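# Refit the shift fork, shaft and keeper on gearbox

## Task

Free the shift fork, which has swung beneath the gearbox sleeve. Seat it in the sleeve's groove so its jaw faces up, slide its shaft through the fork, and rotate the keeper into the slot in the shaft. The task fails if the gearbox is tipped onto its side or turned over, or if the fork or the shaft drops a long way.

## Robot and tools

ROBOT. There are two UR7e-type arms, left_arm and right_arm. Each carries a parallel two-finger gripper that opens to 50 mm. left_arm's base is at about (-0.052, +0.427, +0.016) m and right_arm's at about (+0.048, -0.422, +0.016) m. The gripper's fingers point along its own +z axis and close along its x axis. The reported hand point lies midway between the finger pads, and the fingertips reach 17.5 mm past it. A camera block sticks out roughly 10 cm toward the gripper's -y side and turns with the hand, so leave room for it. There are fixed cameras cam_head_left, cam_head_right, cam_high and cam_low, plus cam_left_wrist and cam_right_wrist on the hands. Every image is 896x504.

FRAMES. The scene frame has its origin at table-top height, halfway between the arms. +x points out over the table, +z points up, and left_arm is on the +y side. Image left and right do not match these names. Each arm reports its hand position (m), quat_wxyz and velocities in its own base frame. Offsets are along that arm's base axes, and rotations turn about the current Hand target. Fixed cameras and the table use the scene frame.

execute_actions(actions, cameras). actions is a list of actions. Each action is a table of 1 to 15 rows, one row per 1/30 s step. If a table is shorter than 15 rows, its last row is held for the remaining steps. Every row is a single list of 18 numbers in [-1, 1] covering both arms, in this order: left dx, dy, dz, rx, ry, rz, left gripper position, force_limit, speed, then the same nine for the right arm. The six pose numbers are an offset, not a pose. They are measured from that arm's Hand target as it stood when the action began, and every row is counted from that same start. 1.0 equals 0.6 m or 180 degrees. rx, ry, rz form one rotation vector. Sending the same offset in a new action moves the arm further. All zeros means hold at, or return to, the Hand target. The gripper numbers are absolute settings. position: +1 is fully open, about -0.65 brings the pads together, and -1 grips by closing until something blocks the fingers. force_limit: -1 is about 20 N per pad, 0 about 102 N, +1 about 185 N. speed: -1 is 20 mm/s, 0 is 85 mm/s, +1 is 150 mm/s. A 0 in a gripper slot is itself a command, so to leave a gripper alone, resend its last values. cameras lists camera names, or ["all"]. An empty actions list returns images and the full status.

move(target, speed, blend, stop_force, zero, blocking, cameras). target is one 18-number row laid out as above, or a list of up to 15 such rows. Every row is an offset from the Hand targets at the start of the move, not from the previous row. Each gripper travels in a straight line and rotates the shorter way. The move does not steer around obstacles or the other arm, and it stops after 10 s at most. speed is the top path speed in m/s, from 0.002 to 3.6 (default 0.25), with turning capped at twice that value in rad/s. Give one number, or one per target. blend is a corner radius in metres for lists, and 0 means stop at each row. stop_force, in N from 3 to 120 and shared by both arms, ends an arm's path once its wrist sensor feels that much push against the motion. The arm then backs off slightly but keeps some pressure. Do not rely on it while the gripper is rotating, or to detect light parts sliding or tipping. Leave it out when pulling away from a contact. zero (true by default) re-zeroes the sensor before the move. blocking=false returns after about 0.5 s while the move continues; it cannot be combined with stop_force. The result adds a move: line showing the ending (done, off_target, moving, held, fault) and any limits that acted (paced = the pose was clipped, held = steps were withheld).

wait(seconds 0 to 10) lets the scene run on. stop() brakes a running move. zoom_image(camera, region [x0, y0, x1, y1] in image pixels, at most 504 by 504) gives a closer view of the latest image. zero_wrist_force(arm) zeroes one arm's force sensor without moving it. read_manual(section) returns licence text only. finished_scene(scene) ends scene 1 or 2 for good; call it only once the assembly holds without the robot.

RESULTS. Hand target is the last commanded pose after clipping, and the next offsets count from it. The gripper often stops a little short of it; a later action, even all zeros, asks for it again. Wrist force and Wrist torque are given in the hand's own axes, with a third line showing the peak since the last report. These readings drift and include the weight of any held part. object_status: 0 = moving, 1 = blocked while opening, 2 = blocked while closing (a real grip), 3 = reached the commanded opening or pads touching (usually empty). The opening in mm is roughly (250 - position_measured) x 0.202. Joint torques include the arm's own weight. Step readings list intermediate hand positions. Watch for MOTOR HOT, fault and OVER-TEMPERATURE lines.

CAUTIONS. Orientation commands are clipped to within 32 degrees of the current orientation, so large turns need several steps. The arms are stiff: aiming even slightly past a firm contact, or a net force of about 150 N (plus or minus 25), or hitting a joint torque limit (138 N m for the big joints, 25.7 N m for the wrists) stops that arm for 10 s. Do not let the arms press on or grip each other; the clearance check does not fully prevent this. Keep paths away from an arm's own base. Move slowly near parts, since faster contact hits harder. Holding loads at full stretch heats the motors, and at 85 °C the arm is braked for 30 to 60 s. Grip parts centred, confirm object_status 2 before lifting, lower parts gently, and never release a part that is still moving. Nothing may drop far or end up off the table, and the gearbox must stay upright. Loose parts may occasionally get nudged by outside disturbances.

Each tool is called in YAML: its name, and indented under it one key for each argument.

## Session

execute_actions:
  actions: []

Scene clock: 0.00 s.
left_arm: end_effector_position=(+0.4053, +0.1316, +0.2723) position_measured=3 object_status=3 end_effector_quat_wxyz=(+0.638, -0.575, -0.496, -0.124) | right_arm: end_effector_position=(+0.5790, -0.3825, +0.1018) position_measured=3 object_status=3 end_effector_quat_wxyz=(+0.384, +0.722, +0.496, -0.292)
Joint positions: left_arm=[-0.418 -1.227 1.627 -0.591 -0.946 -0.79] | right_arm=[3.09 -2.13 -1.816 -0.76 0.565 0.312]
Joint velocities: within noise
Joint torques (N m): no reading
Wrist force (N): no reading
Wrist torque (N m): no reading
Wrist force, peak (N): no reading
Hand target: left_arm +0.4053, +0.1316, +0.2723; +0.638, -0.575, -0.496, -0.124 | right_arm +0.5790, -0.3825, +0.1018; +0.384, +0.722, +0.496, -0.292
Tool commands: left_gripper/position=+1.0 left_gripper/force_limit=+1.0 left_gripper/speed=+1.0 right_gripper/position=+1.0 right_gripper/force_limit=+1.0 right_gripper/speed=+1.0
camera_calibration:
cam_left_wrist: T_world_to_cam=[[0.472366, 0.400711, 0.785048, -0.449863], [0.861101, -0.0197434, -0.50805, -0.196832], [-0.188082, 0.915992, -0.354379, 0.187655], [0, 0, 0, 1]] pos_world=[0.417287, 0.00448846, 0.319665]
cam_right_wrist: T_world_to_cam=[[0.323629, 0.481525, -0.814493, 0.0891313], [0.906862, 0.0877281, 0.412195, -0.513014], [0.269936, -0.872031, -0.408285, -0.317265], [0, 0, 0, 1]] pos_world=[0.522028, -0.274578, 0.154524]

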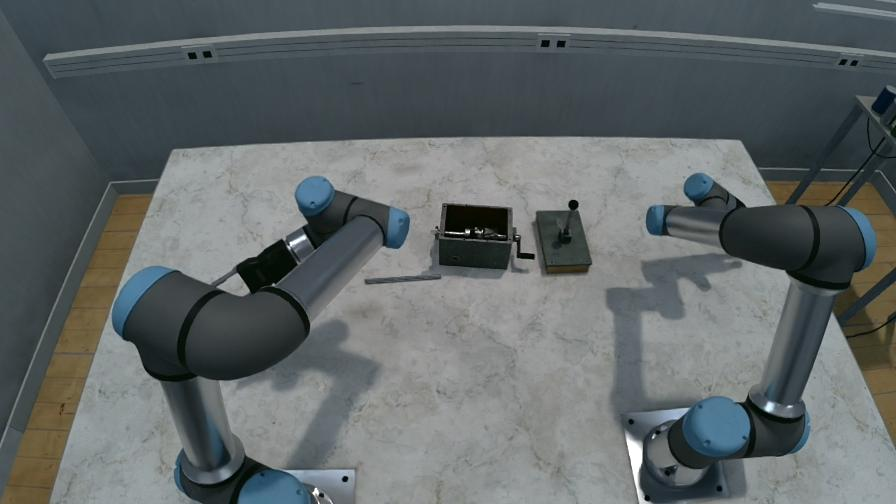

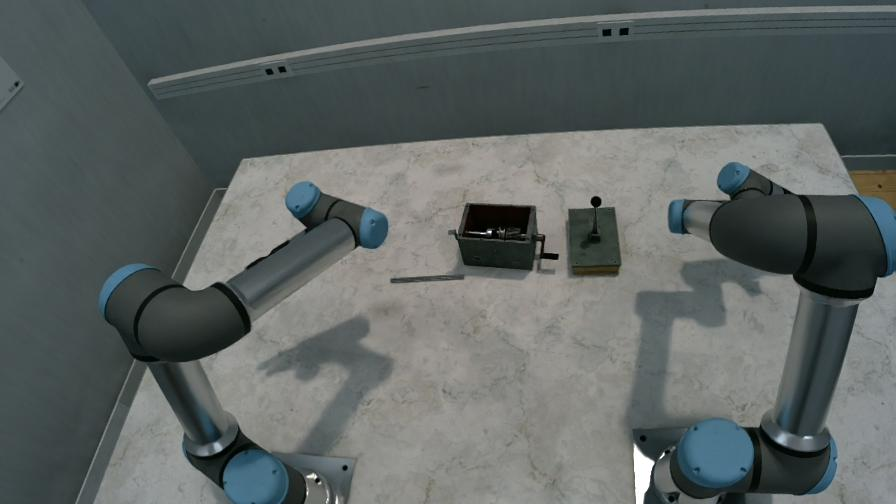

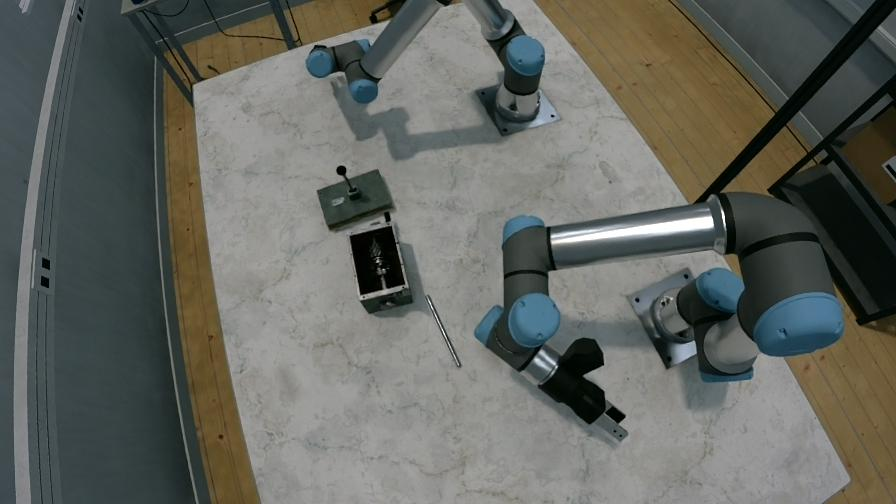

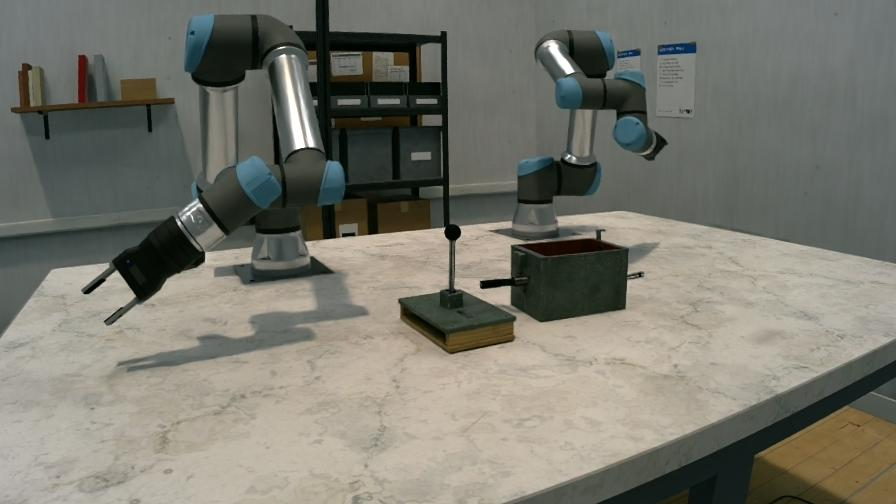

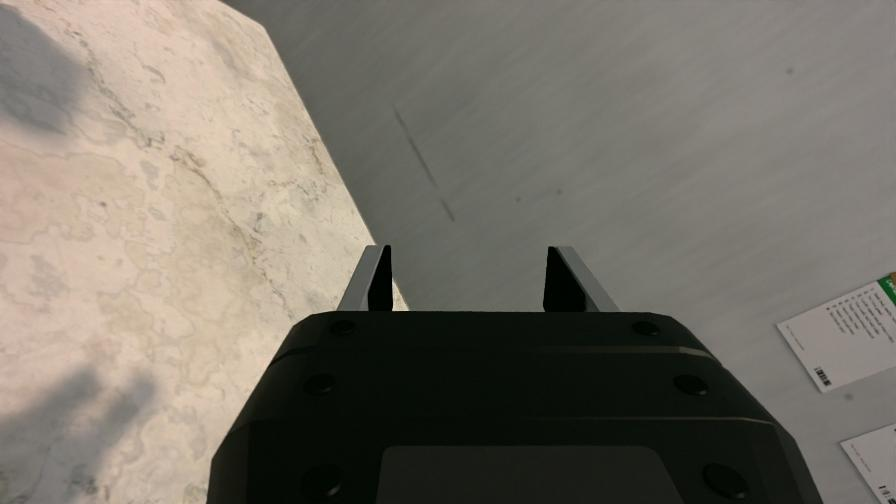

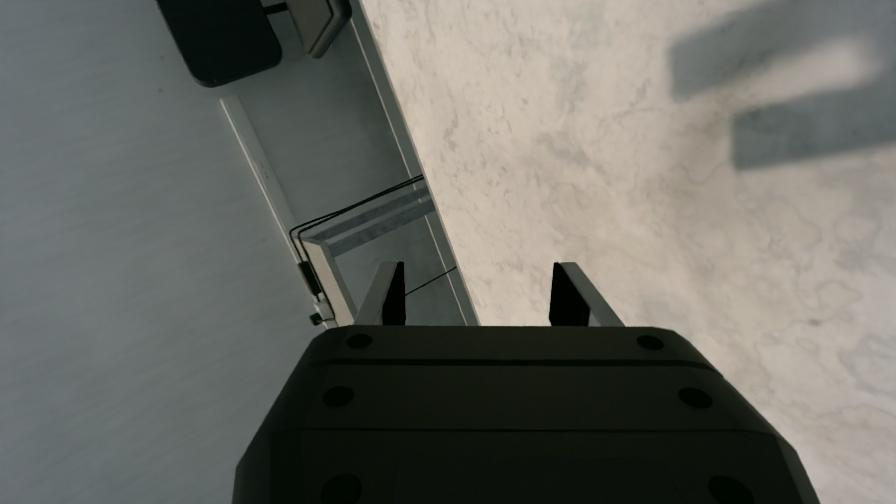

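move:
  target:
    - [0.15,-0.15,0.13,-0.0540,-0.2426,0.2171,1,0,0,0,0.2,0.4,0.165,0.034,0.031,1,0,0]
    - [0.325,-0.42,0.13,-0.1079,-0.4852,0.4342,1,0,0,-0.05,0.8,0.4,0.329,0.0682,0.0617,1,0,0]
  speed: 0.4
  blend: [0.05,0]
  cameras: ["all"]

Scene clock: 4.33 s.
left_arm: end_effector_position=(+0.6003, -0.1204, +0.3503) position_measured=3 object_status=3 end_effector_quat_wxyz=(-0.001, +0.024, +1.000, -0.004) | right_arm: end_effector_position=(+0.5490, +0.0975, +0.3418) position_measured=3 object_status=3 end_effector_quat_wxyz=(-0.050, +0.734, +0.676, -0.045)
Joint positions: left_arm=[-0.414 -1.316 1.225 -1.483 -1.579 -1.938] | right_arm=[3.529 -1.774 -1.287 -1.77 1.632 0.466]
Joint torques (N m): left_arm=[-8.97 -42.65 -16.03 -4.68 1.21 -2.36] | right_arm=[6.77 23.72 34.67 3.87 1.72 2.27]
Wrist force (N): left_arm=[0.4 -1.7 -0.6] | right_arm=[-0.3 0.4 -0.6]
Wrist torque (N m): left_arm=[-0.01 -0.22 -0.26] | right_arm=[0.19 0.12 0.10]
Wrist force, peak (N): left_arm=[0.4 -2.3 -0.6] | right_arm=[-1.4 1.2 -1.1]
Hand target: left_arm +0.6003, -0.1204, +0.3503; +0.000, +0.023, +1.000, -0.004 | right_arm +0.5490, +0.0975, +0.3418; -0.050, +0.734, +0.676, -0.045
Off the commanded pose: left_arm 0.000 m, 0 deg | right_arm 0.000 m, 0 deg.
move: done
camera_calibration:
cam_left_wrist: T_world_to_cam=[[-0.999366, 0.0342108, 0.00982167, 0.608708], [0.0354736, 0.934796, 0.353409, -0.0212741], [0.00290913, 0.353533, -0.935417, 0.503964], [0, 0, 0, 1]] pos_world=[0.607611, -0.179106, 0.472957]
cam_right_wrist: T_world_to_cam=[[0.0663986, 0.997703, -0.0134428, -0.119643], [0.977201, -0.0622994, 0.202969, -0.579318], [0.201665, -0.0266132, -0.979093, 0.357547], [0, 0, 0, 1]] pos_world=[0.50195, 0.0927927, 0.466047]

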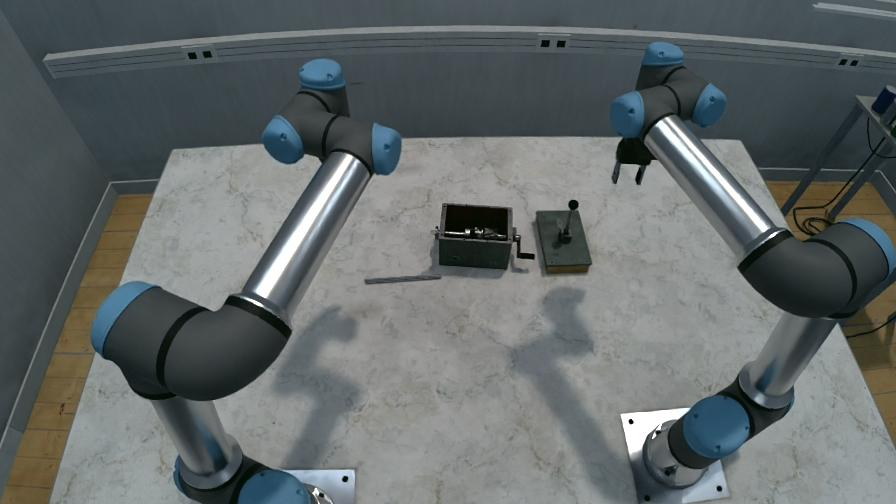

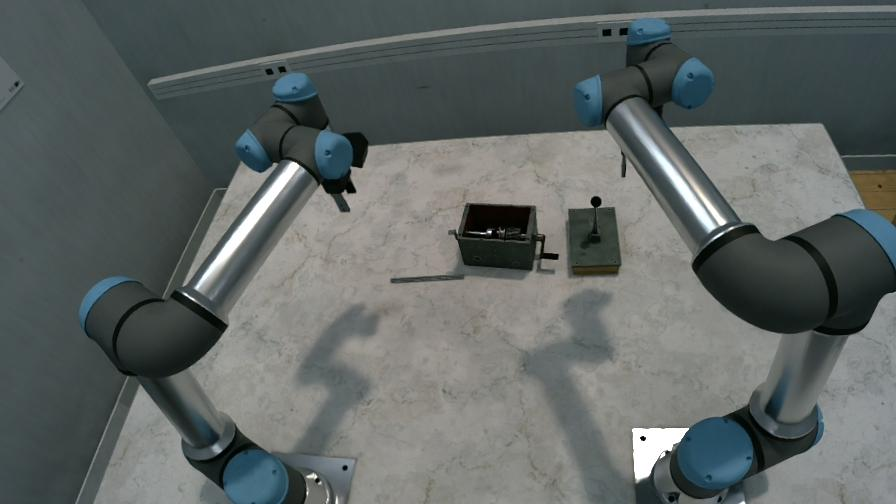

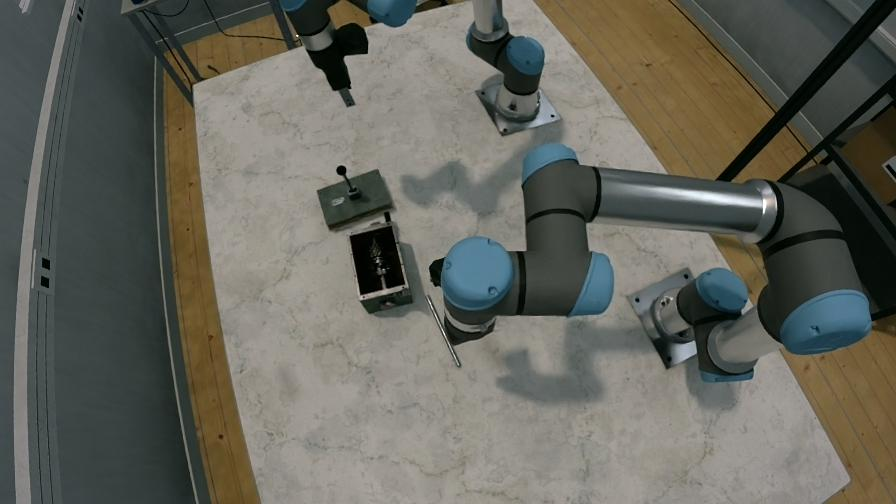

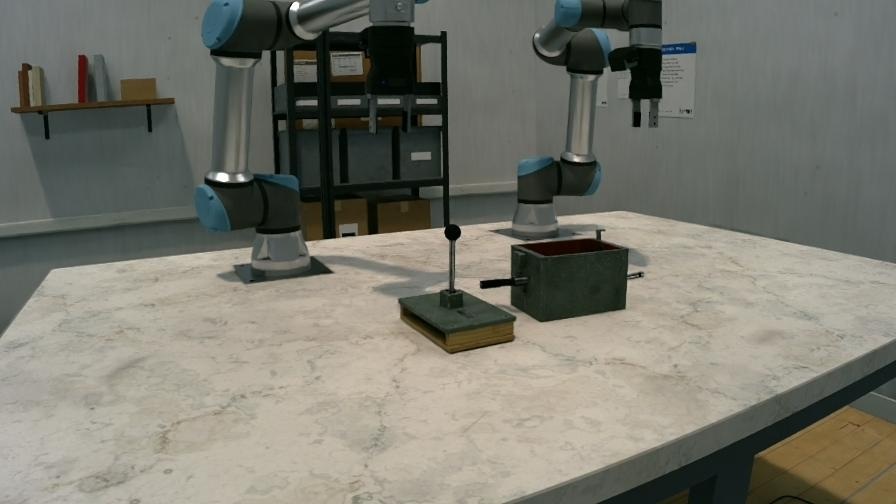

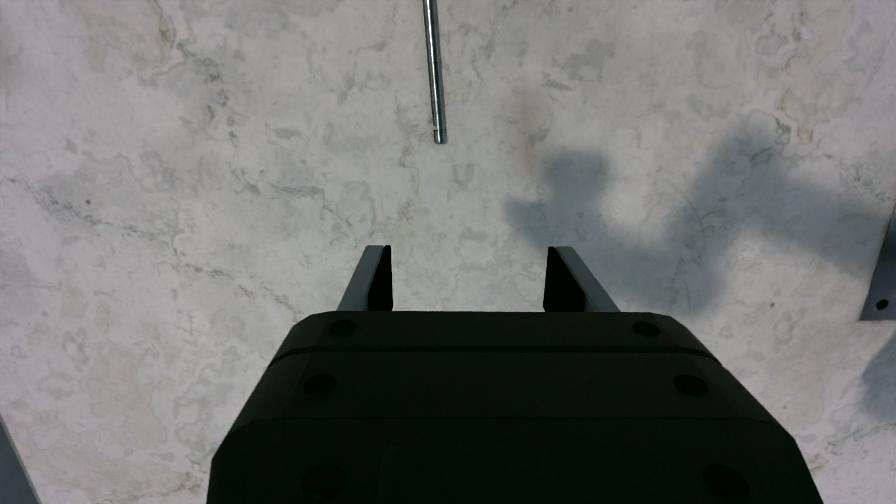

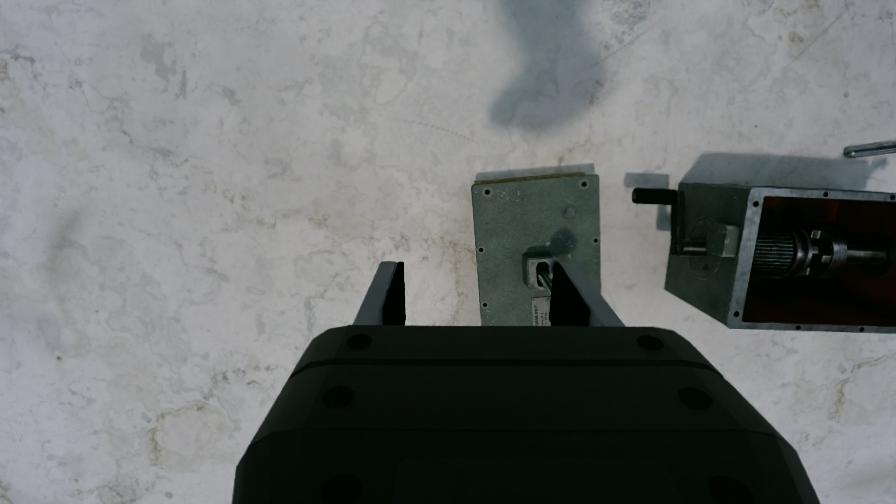

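zoom_image:
  camera: "cam_left_wrist"
  region: [380, 60, 500, 160]

zoom_image:
  camera: "cam_right_wrist"
  region: [640, 130, 896, 350]

Scaled by 4.200 from the camera's 896x504 image, which has a finer 1280x720 frame.

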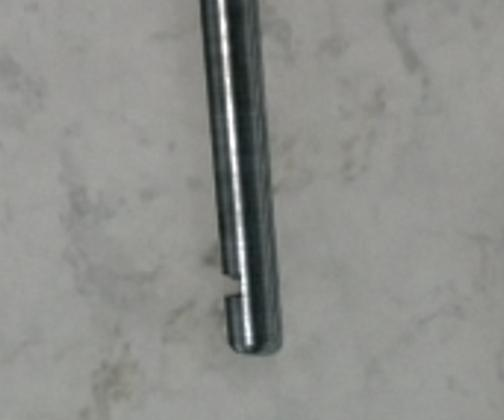

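Scaled by 1.969 from the camera's 896x504 image, which has a finer 1280x720 frame.

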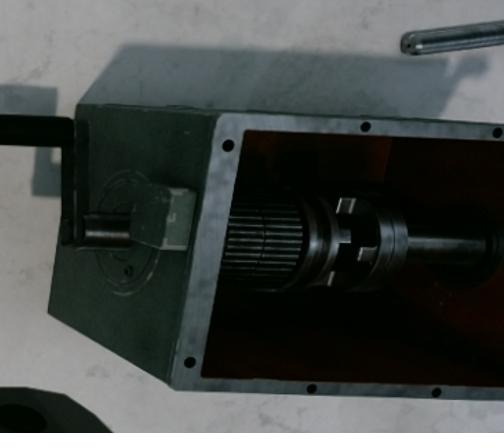

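move:
  target: [0,-0.05,-0.1667,0,0,0,1,0,0,0.152,0.5875,-0.186,0,0,0,1,0,0]
  speed: 0.3
  cameras: ["cam_left_wrist", "cam_right_wrist"]

zoom_image:
  camera: "cam_right_wrist"
  region: [250, 0, 700, 270]

Scene clock: 7.73 s.
left_arm: end_effector_position=(+0.6003, -0.1504, +0.2503) position_measured=3 object_status=3 end_effector_quat_wxyz=(+0.000, +0.023, +1.000, -0.004) | right_arm: end_effector_position=(+0.6402, +0.4500, +0.2302) position_measured=3 object_status=3 end_effector_quat_wxyz=(-0.050, +0.734, +0.676, -0.045)
Joint positions: left_arm=[-0.459 -1.292 1.45 -1.732 -1.578 -1.983] | right_arm=[3.892 -2.384 -0.653 -1.765 1.671 0.828]
Joint torques (N m): left_arm=[-8.78 -26.93 -16.15 -4.81 1.22 -2.31] | right_arm=[8.19 46.66 34.58 1.2 1.69 2.5]
Wrist force (N): left_arm=[0.4 -1.1 -0.6] | right_arm=[-0.2 0.7 -0.6]
Wrist torque (N m): left_arm=[0.06 -0.20 -0.22] | right_arm=[0.21 0.15 0.09]
Wrist force, peak (N): left_arm=[0.5 -2.0 -0.6] | right_arm=[-2.5 -0.1 -1.4]
Hand target: left_arm +0.6003, -0.1504, +0.2503; +0.000, +0.023, +1.000, -0.004 | right_arm +0.6402, +0.4500, +0.2302; -0.050, +0.734, +0.676, -0.045
Off the commanded pose: left_arm 0.000 m, 0 deg | right_arm 0.000 m, 0 deg.
move: done
camera_calibration:
cam_left_wrist: T_world_to_cam=[[-0.99937, 0.0341522, 0.0096931, 0.610754], [0.0353734, 0.934798, 0.353413, 0.0421704], [0.00300873, 0.353533, -0.935417, 0.420968], [0, 0, 0, 1]] pos_world=[0.60761, -0.209105, 0.372957]
cam_right_wrist: T_world_to_cam=[[0.0664766, 0.997699, -0.0133254, -0.478969], [0.977196, -0.0623996, 0.202964, -0.62368], [0.201665, -0.0265138, -0.979096, 0.239247], [0, 0, 0, 1]] pos_world=[0.59305, 0.445293, 0.354448]
Images, in order (width x height): cam_left_wrist 896x504, cam_right_wrist 896x504.

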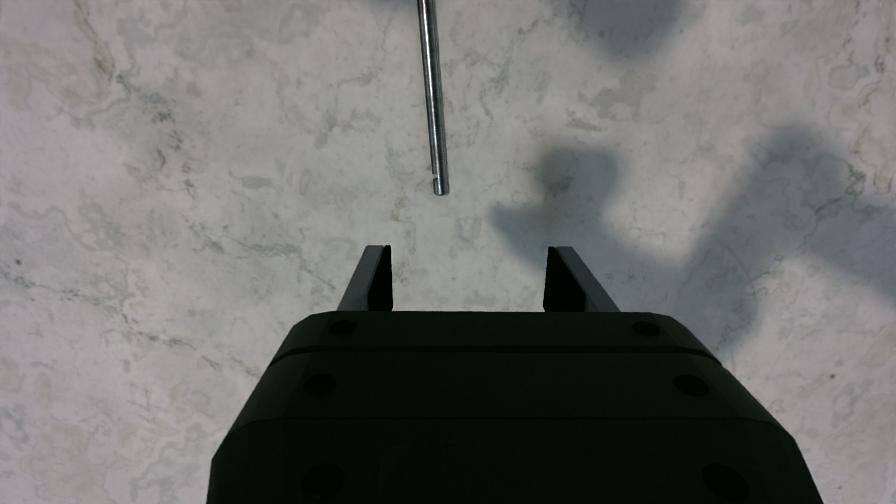

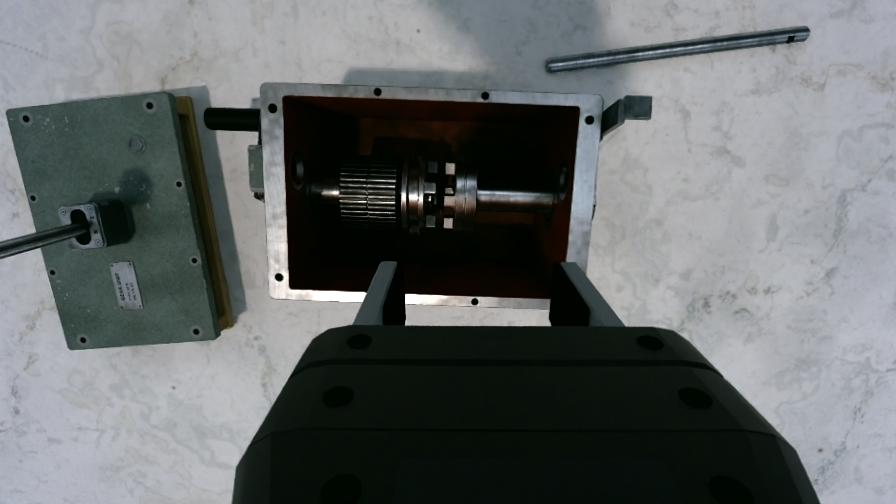

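Scaled by 1.120 from the camera's 896x504 image, which has a finer 1280x720 frame.

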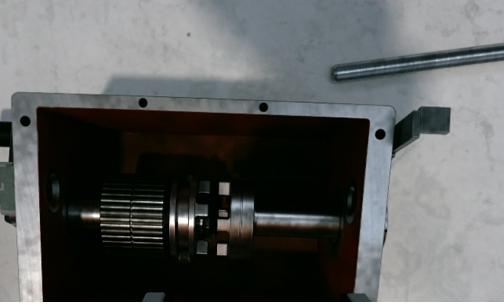

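zoom_image:
  camera: "cam_right_wrist"
  region: [280, 90, 600, 300]

zoom_image:
  camera: "cam_right_wrist"
  region: [370, 130, 510, 270]

Scaled by 1.575 from the camera's 896x504 image, which has a finer 1280x720 frame.

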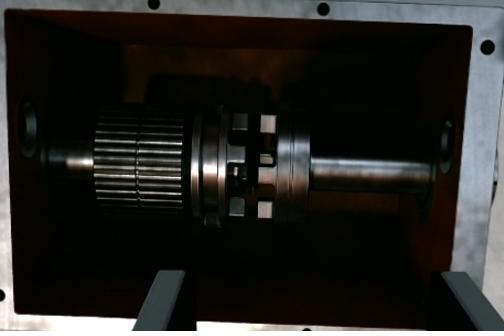

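Scaled by 3.600 from the camera's 896x504 image, which has a finer 1280x720 frame.

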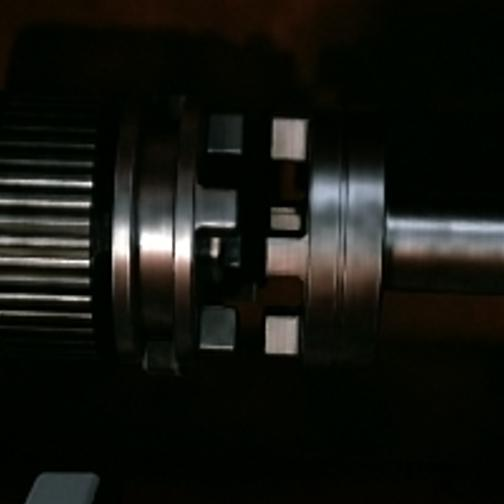

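move:
  target: [0,0,0,0,0,0,1,0,0,-0.1587,0.0,-0.067,0,-0.139,0,1,0,0]
  speed: 0.3
  cameras: ["cam_right_wrist"]

zoom_image:
  camera: "cam_right_wrist"
  region: [260, 90, 640, 310]

Scene clock: 9.80 s.
left_arm: end_effector_position=(+0.6003, -0.1504, +0.2503) position_measured=3 object_status=3 end_effector_quat_wxyz=(+0.000, +0.023, +1.000, -0.004) | right_arm: end_effector_position=(+0.5450, +0.4500, +0.1900) position_measured=3 object_status=3 end_effector_quat_wxyz=(+0.098, +0.726, +0.671, +0.115)
Joint positions: left_arm=[-0.459 -1.292 1.45 -1.732 -1.578 -1.983] | right_arm=[4.112 -1.973 -1.519 -1.035 1.329 1.027]
Joint torques (N m): left_arm=[-8.32 -27.59 -16.1 -4.76 1.32 -2.3] | right_arm=[7.89 50.01 14.82 4.48 -2.24 2.53]
Wrist force (N): left_arm=[0.2 -1.1 -0.4] | right_arm=[-1.2 -0.9 0.2]
Wrist torque (N m): left_arm=[0.08 -0.16 -0.22] | right_arm=[0.00 0.22 0.15]
Wrist force, peak (N): left_arm=[0.5 -1.6 -1.0] | right_arm=[-1.0 -2.6 0.0]
Hand target: left_arm +0.6003, -0.1504, +0.2503; +0.000, +0.023, +1.000, -0.004 | right_arm +0.5450, +0.4500, +0.1900; +0.098, +0.726, +0.671, +0.115
Off the commanded pose: left_arm 0.000 m, 0 deg | right_arm 0.000 m, 0 deg.
move: done
camera_calibration:
cam_right_wrist: T_world_to_cam=[[0.0658546, 0.997703, 0.0158992, -0.478487], [0.799694, -0.0623011, 0.597167, -0.500785], [0.596785, -0.0266117, -0.801959, -0.0298803], [0, 0, 0, 1]] pos_world=[0.449817, 0.445393, 0.282697]
Images, in order (width x height): cam_right_wrist 896x504.

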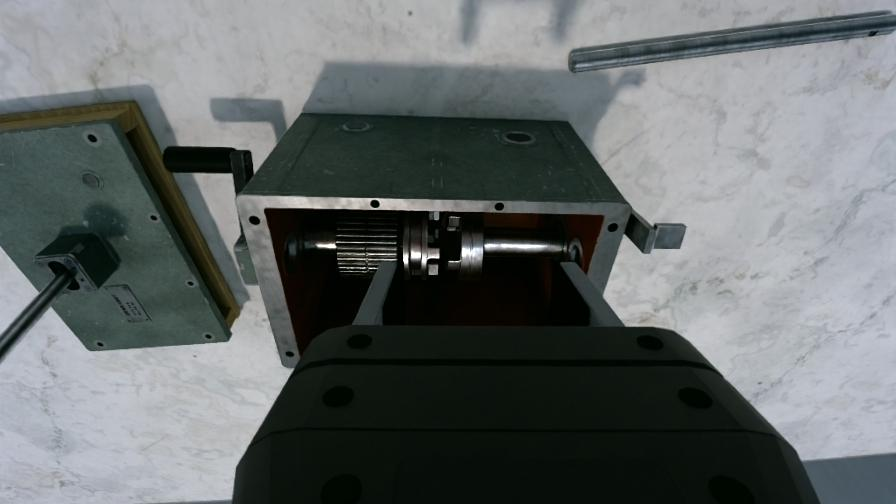

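Scaled by 1.326 from the camera's 896x504 image, which has a finer 1280x720 frame.

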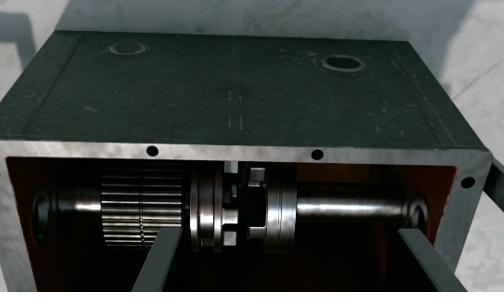

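move:
  target:
    - [0,0,0,0,0,0,1,0,0,0.09,0.0,0.02,0.0426,0.1151,-0.5019,1,0,0]
    - [0,0,0,0,0,0,1,0,0,0.2,0.0,0.0,0.0858,0.0119,-0.9962,1,0,0]
  speed: 0.4
  blend: [0.03,0]
  cameras: ["cam_right_wrist"]

zoom_image:
  camera: "cam_right_wrist"
  region: [180, 60, 640, 330]

Scene clock: 14.97 s.
left_arm: end_effector_position=(+0.6003, -0.1504, +0.2503) position_measured=3 object_status=3 end_effector_quat_wxyz=(+0.000, +0.023, +1.000, -0.004) | right_arm: end_effector_position=(+0.6649, +0.4500, +0.1900) position_measured=3 object_status=3 end_effector_quat_wxyz=(+0.045, +0.678, -0.732, -0.049)
Joint positions: left_arm=[-0.459 -1.292 1.45 -1.732 -1.578 -1.983] | right_arm=[3.872 -2.453 -0.629 -1.722 1.667 3.944]
Joint torques (N m): left_arm=[-8.92 -27.18 -16.11 -4.76 1.04 -2.32] | right_arm=[-8.63 47.84 36.18 1.45 -1.5 2.72]
Wrist force (N): left_arm=[0.3 -1.0 -0.4] | right_arm=[-0.4 0.2 -0.2]
Wrist torque (N m): left_arm=[0.09 -0.19 -0.22] | right_arm=[0.12 0.12 0.15]
Wrist force, peak (N): left_arm=[0.2 -1.8 -0.7] | right_arm=[-1.5 -0.8 0.2]
Hand target: left_arm +0.6003, -0.1504, +0.2503; +0.000, +0.023, +1.000, -0.004 | right_arm +0.6650, +0.4500, +0.1900; +0.045, +0.678, -0.732, -0.049
Off the commanded pose: left_arm 0.000 m, 0 deg | right_arm 0.000 m, 0 deg.
move: done
camera_calibration:
cam_right_wrist: T_world_to_cam=[[-0.0653576, -0.997676, -0.0192465, 0.505471], [-0.890158, 0.0495762, 0.452946, 0.504028], [-0.45094, 0.0467359, -0.89133, 0.579102], [0, 0, 0, 1]] pos_world=[0.742842, 0.452243, 0.297602]
Images, in order (width x height): cam_right_wrist 896x504.

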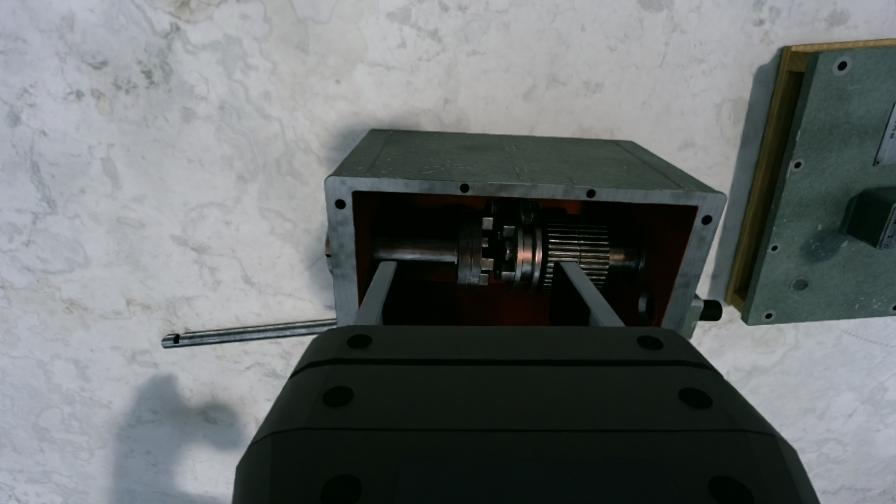

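Scaled by 1.096 from the camera's 896x504 image, which has a finer 1280x720 frame.

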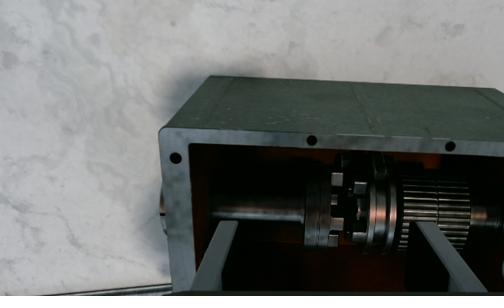

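zoom_image:
  camera: "cam_right_wrist"
  region: [440, 170, 640, 320]

Scaled by 2.520 from the camera's 896x504 image, which has a finer 1280x720 frame.

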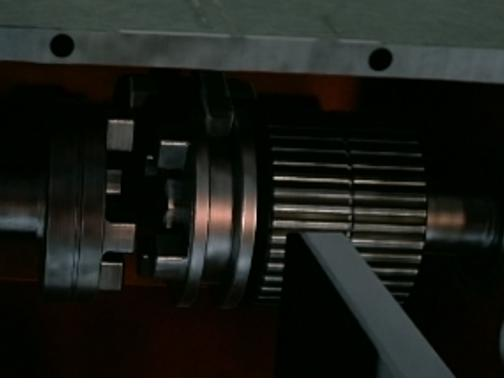

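zoom_image:
  camera: "cam_right_wrist"
  region: [470, 185, 570, 245]

zoom_image:
  camera: "cam_right_wrist"
  region: [350, 250, 700, 325]

Scaled by 5.040 from the camera's 896x504 image, which has a finer 1280x720 frame.

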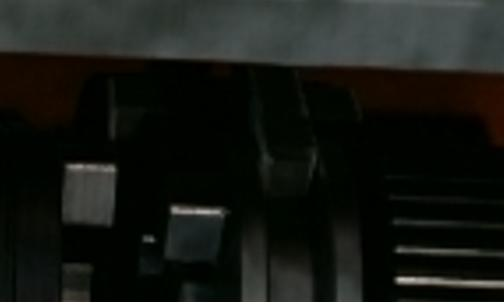

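Scaled by 1.440 from the camera's 896x504 image, which has a finer 1280x720 frame.

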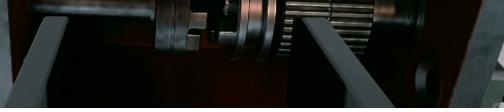

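move:
  target: [0,0,0,0,0,0,1,0,0,-0.0667,-0.05,-0.108,0,-0.15,0,1,0,0]
  speed: 0.25
  cameras: ["cam_right_wrist"]

zoom_image:
  camera: "cam_right_wrist"
  region: [350, 100, 600, 270]

Scene clock: 18.07 s.
left_arm: end_effector_position=(+0.6003, -0.1504, +0.2503) position_measured=3 object_status=3 end_effector_quat_wxyz=(+0.000, +0.023, +1.000, -0.004) | right_arm: end_effector_position=(+0.6249, +0.4200, +0.1252) position_measured=3 object_status=3 end_effector_quat_wxyz=(-0.127, +0.671, -0.722, +0.111)
Joint positions: left_arm=[-0.459 -1.292 1.45 -1.732 -1.578 -1.983] | right_arm=[3.998 -2.121 -1.494 -0.862 1.324 4.042]
Joint torques (N m): left_arm=[-8.76 -27.42 -16.18 -4.79 1.02 -2.3] | right_arm=[8 55.75 14.95 4.57 -2.41 -0.06]
Wrist force (N): left_arm=[0.3 -1.4 -0.9] | right_arm=[-0.1 0.8 -1.2]
Wrist torque (N m): left_arm=[0.03 -0.19 -0.22] | right_arm=[0.23 0.10 0.08]
Wrist force, peak (N): left_arm=[0.4 -1.7 -0.9] | right_arm=[0.1 2.2 -0.6]
Hand target: left_arm +0.6003, -0.1504, +0.2503; +0.000, +0.023, +1.000, -0.004 | right_arm +0.6249, +0.4200, +0.1252; -0.127, +0.671, -0.722, +0.111
Off the commanded pose: left_arm 0.000 m, 0 deg | right_arm 0.000 m, 0 deg.
move: done
camera_calibration:
cam_right_wrist: T_world_to_cam=[[-0.0497002, -0.997666, -0.0468184, 0.465349], [-0.99876, 0.0497751, -0.00043475, 0.623813], [0.00276413, 0.0467387, -0.998903, 0.234708], [0, 0, 0, 1]] pos_world=[0.645519, 0.422243, 0.256509]
Images, in order (width x height): cam_right_wrist 896x504.

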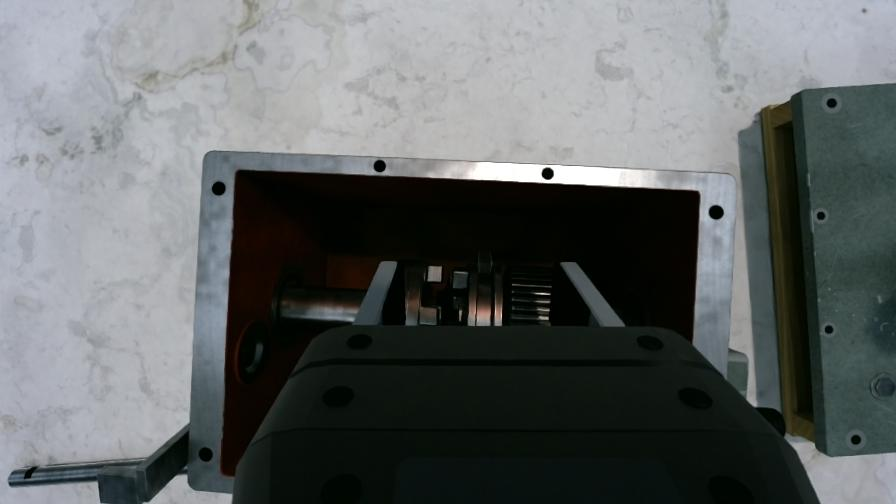

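Scaled by 2.016 from the camera's 896x504 image, which has a finer 1280x720 frame.

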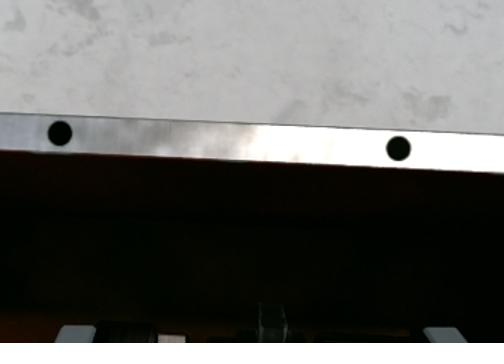

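zoom_image:
  camera: "cam_right_wrist"
  region: [420, 200, 560, 290]

Scaled by 3.600 from the camera's 896x504 image, which has a finer 1280x720 frame.

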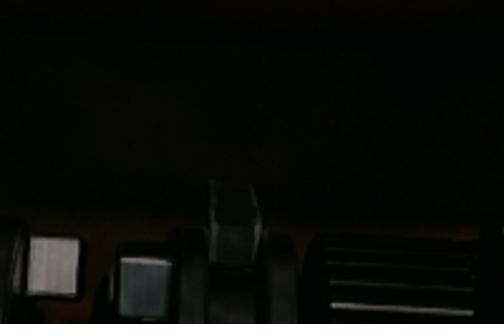

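move:
  target: [0,0,0,0,0,0,1,0,0,0.07,0.03,0.11,0,0.10,0,1,0,0]
  speed: 0.3
  cameras: ["cam_right_wrist"]

zoom_image:
  camera: "cam_right_wrist"
  region: [400, 150, 640, 300]

Scene clock: 21.67 s.
left_arm: end_effector_position=(+0.6003, -0.1504, +0.2503) position_measured=3 object_status=3 end_effector_quat_wxyz=(+0.000, +0.023, +1.000, -0.004) | right_arm: end_effector_position=(+0.6669, +0.4380, +0.1912) position_measured=3 object_status=3 end_effector_quat_wxyz=(-0.013, +0.680, -0.733, +0.005)
Joint positions: left_arm=[-0.459 -1.292 1.45 -1.732 -1.578 -1.983] | right_arm=[3.894 -2.317 -0.893 -1.476 1.561 3.969]
Joint torques (N m): left_arm=[-8.48 -27.95 -16.23 -4.71 1.06 -2.24] | right_arm=[-8.11 44.28 35.26 1.77 1.32 -2.62]
Wrist force (N): left_arm=[0.3 -1.2 -0.7] | right_arm=[-0.4 0.0 -0.8]
Wrist torque (N m): left_arm=[0.06 -0.19 -0.23] | right_arm=[0.10 0.15 0.20]
Wrist force, peak (N): left_arm=[0.4 -1.7 -0.9] | right_arm=[-0.3 3.0 -0.5]
Hand target: left_arm +0.6003, -0.1504, +0.2503; +0.000, +0.023, +1.000, -0.004 | right_arm +0.6669, +0.4380, +0.1912; -0.013, +0.680, -0.733, +0.005
Off the commanded pose: left_arm 0.000 m, 0 deg | right_arm 0.000 m, 0 deg.
move: done
camera_calibration:
cam_right_wrist: T_world_to_cam=[[-0.0616422, -0.997671, -0.0291992, 0.493076], [-0.95003, 0.0496789, 0.308181, 0.573414], [-0.306013, 0.046737, -0.95088, 0.496343], [0, 0, 0, 1]] pos_world=[0.727042, 0.440243, 0.309645]
Images, in order (width x height): cam_right_wrist 896x504.

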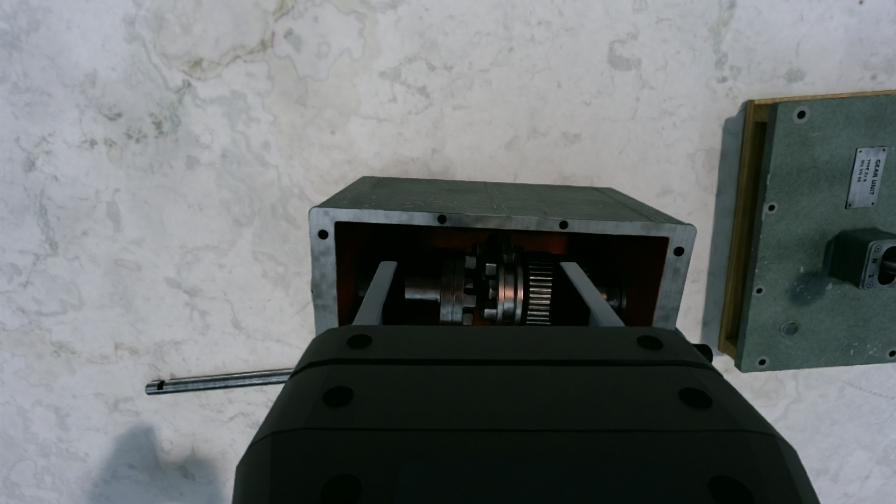

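Scaled by 2.100 from the camera's 896x504 image, which has a finer 1280x720 frame.

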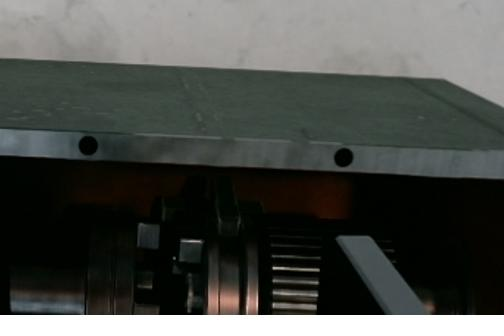

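zoom_image:
  camera: "cam_right_wrist"
  region: [450, 220, 550, 280]

Scaled by 5.040 from the camera's 896x504 image, which has a finer 1280x720 frame.

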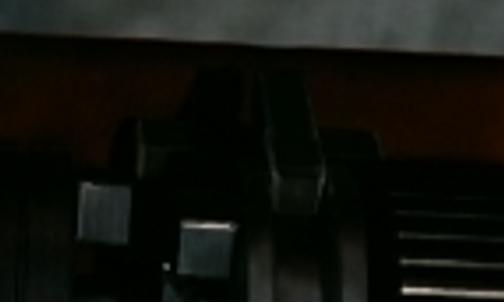

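move:
  target:
    - [0,0,0,0,0,0,1,0,0,-0.05,-0.3,0.15,0,0,0,1,0,0]
    - [0.143,-0.3277,-0.1217,-0.283,0.0137,0,1,0,0,-0.1,-0.5,0.2,0,0,0,1,0,0]
  speed: 0.4
  blend: [0.03,0]
  cameras: ["cam_left_wrist", "cam_right_wrist"]

zoom_image:
  camera: "cam_left_wrist"
  region: [330, 80, 580, 250]

Scene clock: 26.10 s.
left_arm: end_effector_position=(+0.6861, -0.3470, +0.1773) position_measured=3 object_status=3 end_effector_quat_wxyz=(-0.011, +0.021, +0.901, -0.434) | right_arm: end_effector_position=(+0.6069, +0.1380, +0.3112) position_measured=3 object_status=3 end_effector_quat_wxyz=(-0.013, +0.680, -0.733, +0.005)
Joint positions: left_arm=[-0.393 -0.895 1.413 -2.49 -2.398 -2.095] | right_arm=[3.581 -1.83 -1.326 -1.528 1.57 3.657]
Joint torques (N m): left_arm=[-8.71 -40.27 -29.4 -5.24 -2.94 -2.42] | right_arm=[-7.77 46.29 16.12 1.86 1.55 -2.64]
Wrist force (N): left_arm=[1.6 1.0 0.3] | right_arm=[-0.4 0.1 -0.6]
Wrist torque (N m): left_arm=[0.29 -0.26 0.09] | right_arm=[0.14 0.14 0.19]
Wrist force, peak (N): left_arm=[1.7 1.2 0.2] | right_arm=[-2.9 0.0 0.7]
Hand target: left_arm +0.6861, -0.3470, +0.1772; -0.011, +0.021, +0.901, -0.434 | right_arm +0.6069, +0.1380, +0.3112; -0.013, +0.680, -0.733, +0.005
Off the commanded pose: left_arm 0.000 m, 0 deg | right_arm 0.000 m, 0 deg.
move: done
camera_calibration:
cam_left_wrist: T_world_to_cam=[[-0.998748, 0.046988, 0.0171515, 0.706567], [0.0319287, 0.862813, -0.504513, 0.378131], [-0.0385047, -0.503334, -0.863234, 0.14022], [0, 0, 0, 1]] pos_world=[0.699009, -0.28888, 0.299696]
cam_right_wrist: T_world_to_cam=[[-0.0616422, -0.997671, -0.0291992, 0.19358], [-0.95003, 0.0496789, 0.308181, 0.494335], [-0.306013, 0.046737, -0.95088, 0.606109], [0, 0, 0, 1]] pos_world=[0.667042, 0.140243, 0.429645]
Images, in order (width x height): cam_left_wrist 896x504, cam_right_wrist 896x504.

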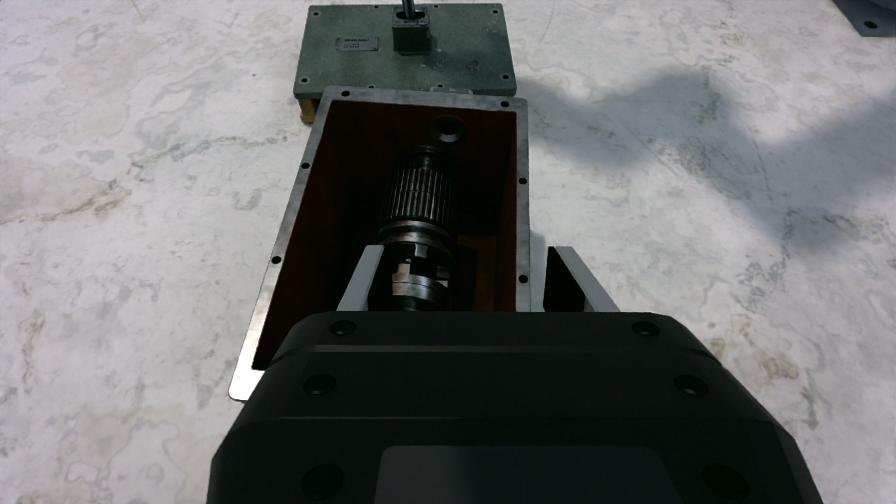

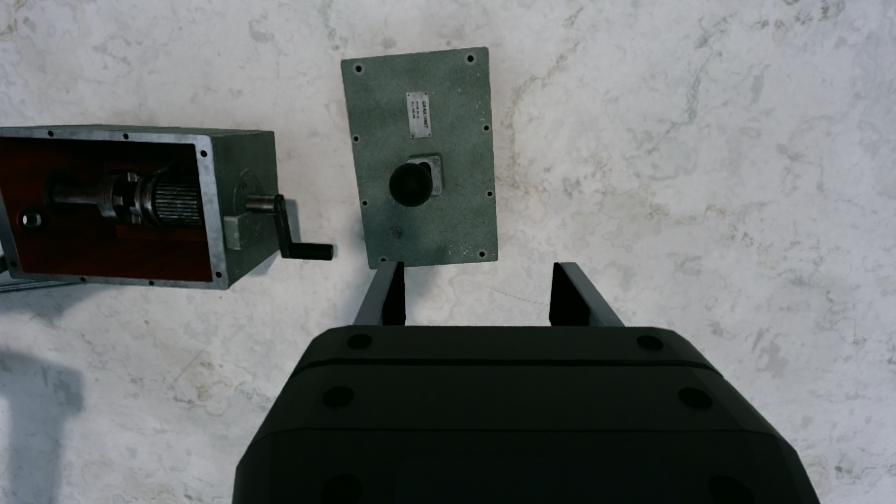

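Scaled by 2.016 from the camera's 896x504 image, which has a finer 1280x720 frame.

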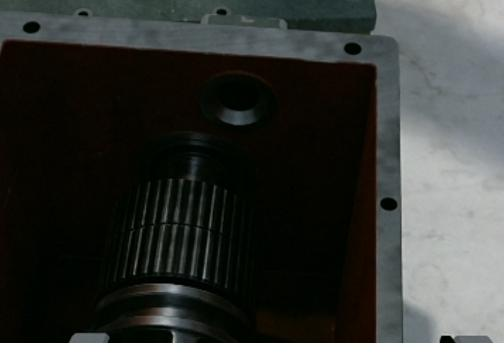

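move:
  target: [0,0.11,0.02,0,0,0,1,0,0,0,0,0,0,0,0,1,0,0]
  speed: 0.4
  cameras: ["cam_left_wrist"]

zoom_image:
  camera: "cam_left_wrist"
  region: [330, 80, 530, 220]

Scene clock: 27.13 s.
left_arm: end_effector_position=(+0.6861, -0.2811, +0.1892) position_measured=3 object_status=3 end_effector_quat_wxyz=(-0.011, +0.021, +0.901, -0.434) | right_arm: end_effector_position=(+0.6069, +0.1380, +0.3112) position_measured=3 object_status=3 end_effector_quat_wxyz=(-0.013, +0.680, -0.733, +0.005)
Joint positions: left_arm=[-0.304 -0.948 1.445 -2.374 -2.429 -1.969] | right_arm=[3.581 -1.83 -1.326 -1.528 1.57 3.657]
Joint torques (N m): left_arm=[7.2 -54.09 -19.8 -1.89 -3.15 2.12] | right_arm=[-8.91 44.76 15.31 1.65 1.45 -2.76]
Wrist force (N): left_arm=[1.6 0.5 0.2] | right_arm=[-0.3 0.0 -0.8]
Wrist torque (N m): left_arm=[0.22 -0.26 0.01] | right_arm=[0.12 0.12 0.19]
Wrist force, peak (N): left_arm=[2.2 1.1 -1.0] | right_arm=[-0.6 0.3 -0.7]
Hand target: left_arm +0.6861, -0.2810, +0.1892; -0.011, +0.021, +0.901, -0.434 | right_arm +0.6069, +0.1380, +0.3112; -0.013, +0.680, -0.733, +0.005
Off the commanded pose: left_arm 0.000 m, 0 deg | right_arm 0.000 m, 0 deg.
move: done
camera_calibration:
cam_left_wrist: T_world_to_cam=[[-0.998748, 0.0469934, 0.0171484, 0.703267], [0.031935, 0.862813, -0.504513, 0.327322], [-0.0385046, -0.503334, -0.863234, 0.183748], [0, 0, 0, 1]] pos_world=[0.699009, -0.22298, 0.311696]
Images, in order (width x height): cam_left_wrist 896x504.

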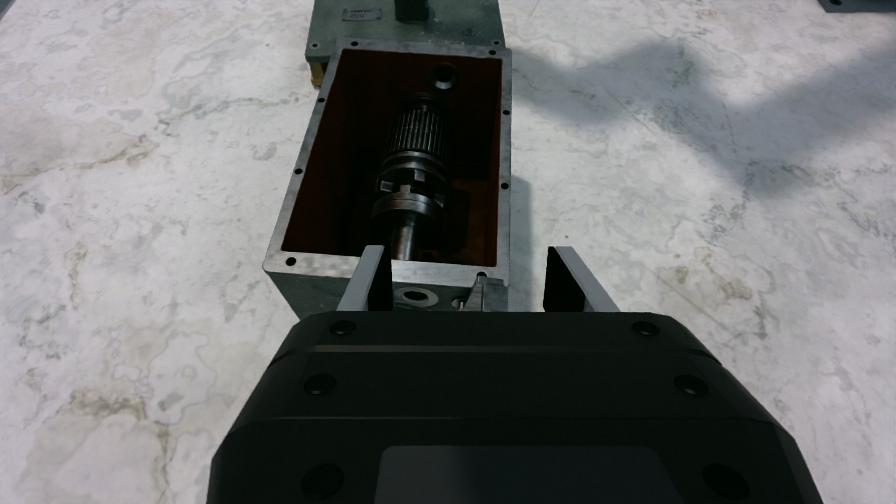

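Scaled by 2.520 from the camera's 896x504 image, which has a finer 1280x720 frame.

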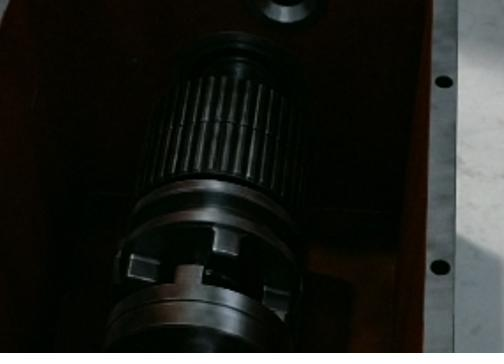

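zoom_image:
  camera: "cam_left_wrist"
  region: [360, 140, 510, 265]

Scaled by 3.360 from the camera's 896x504 image, which has a finer 1280x720 frame.

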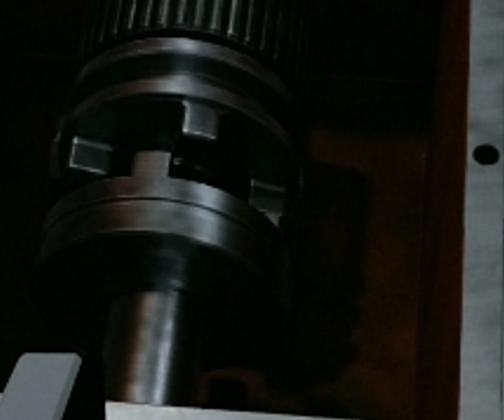

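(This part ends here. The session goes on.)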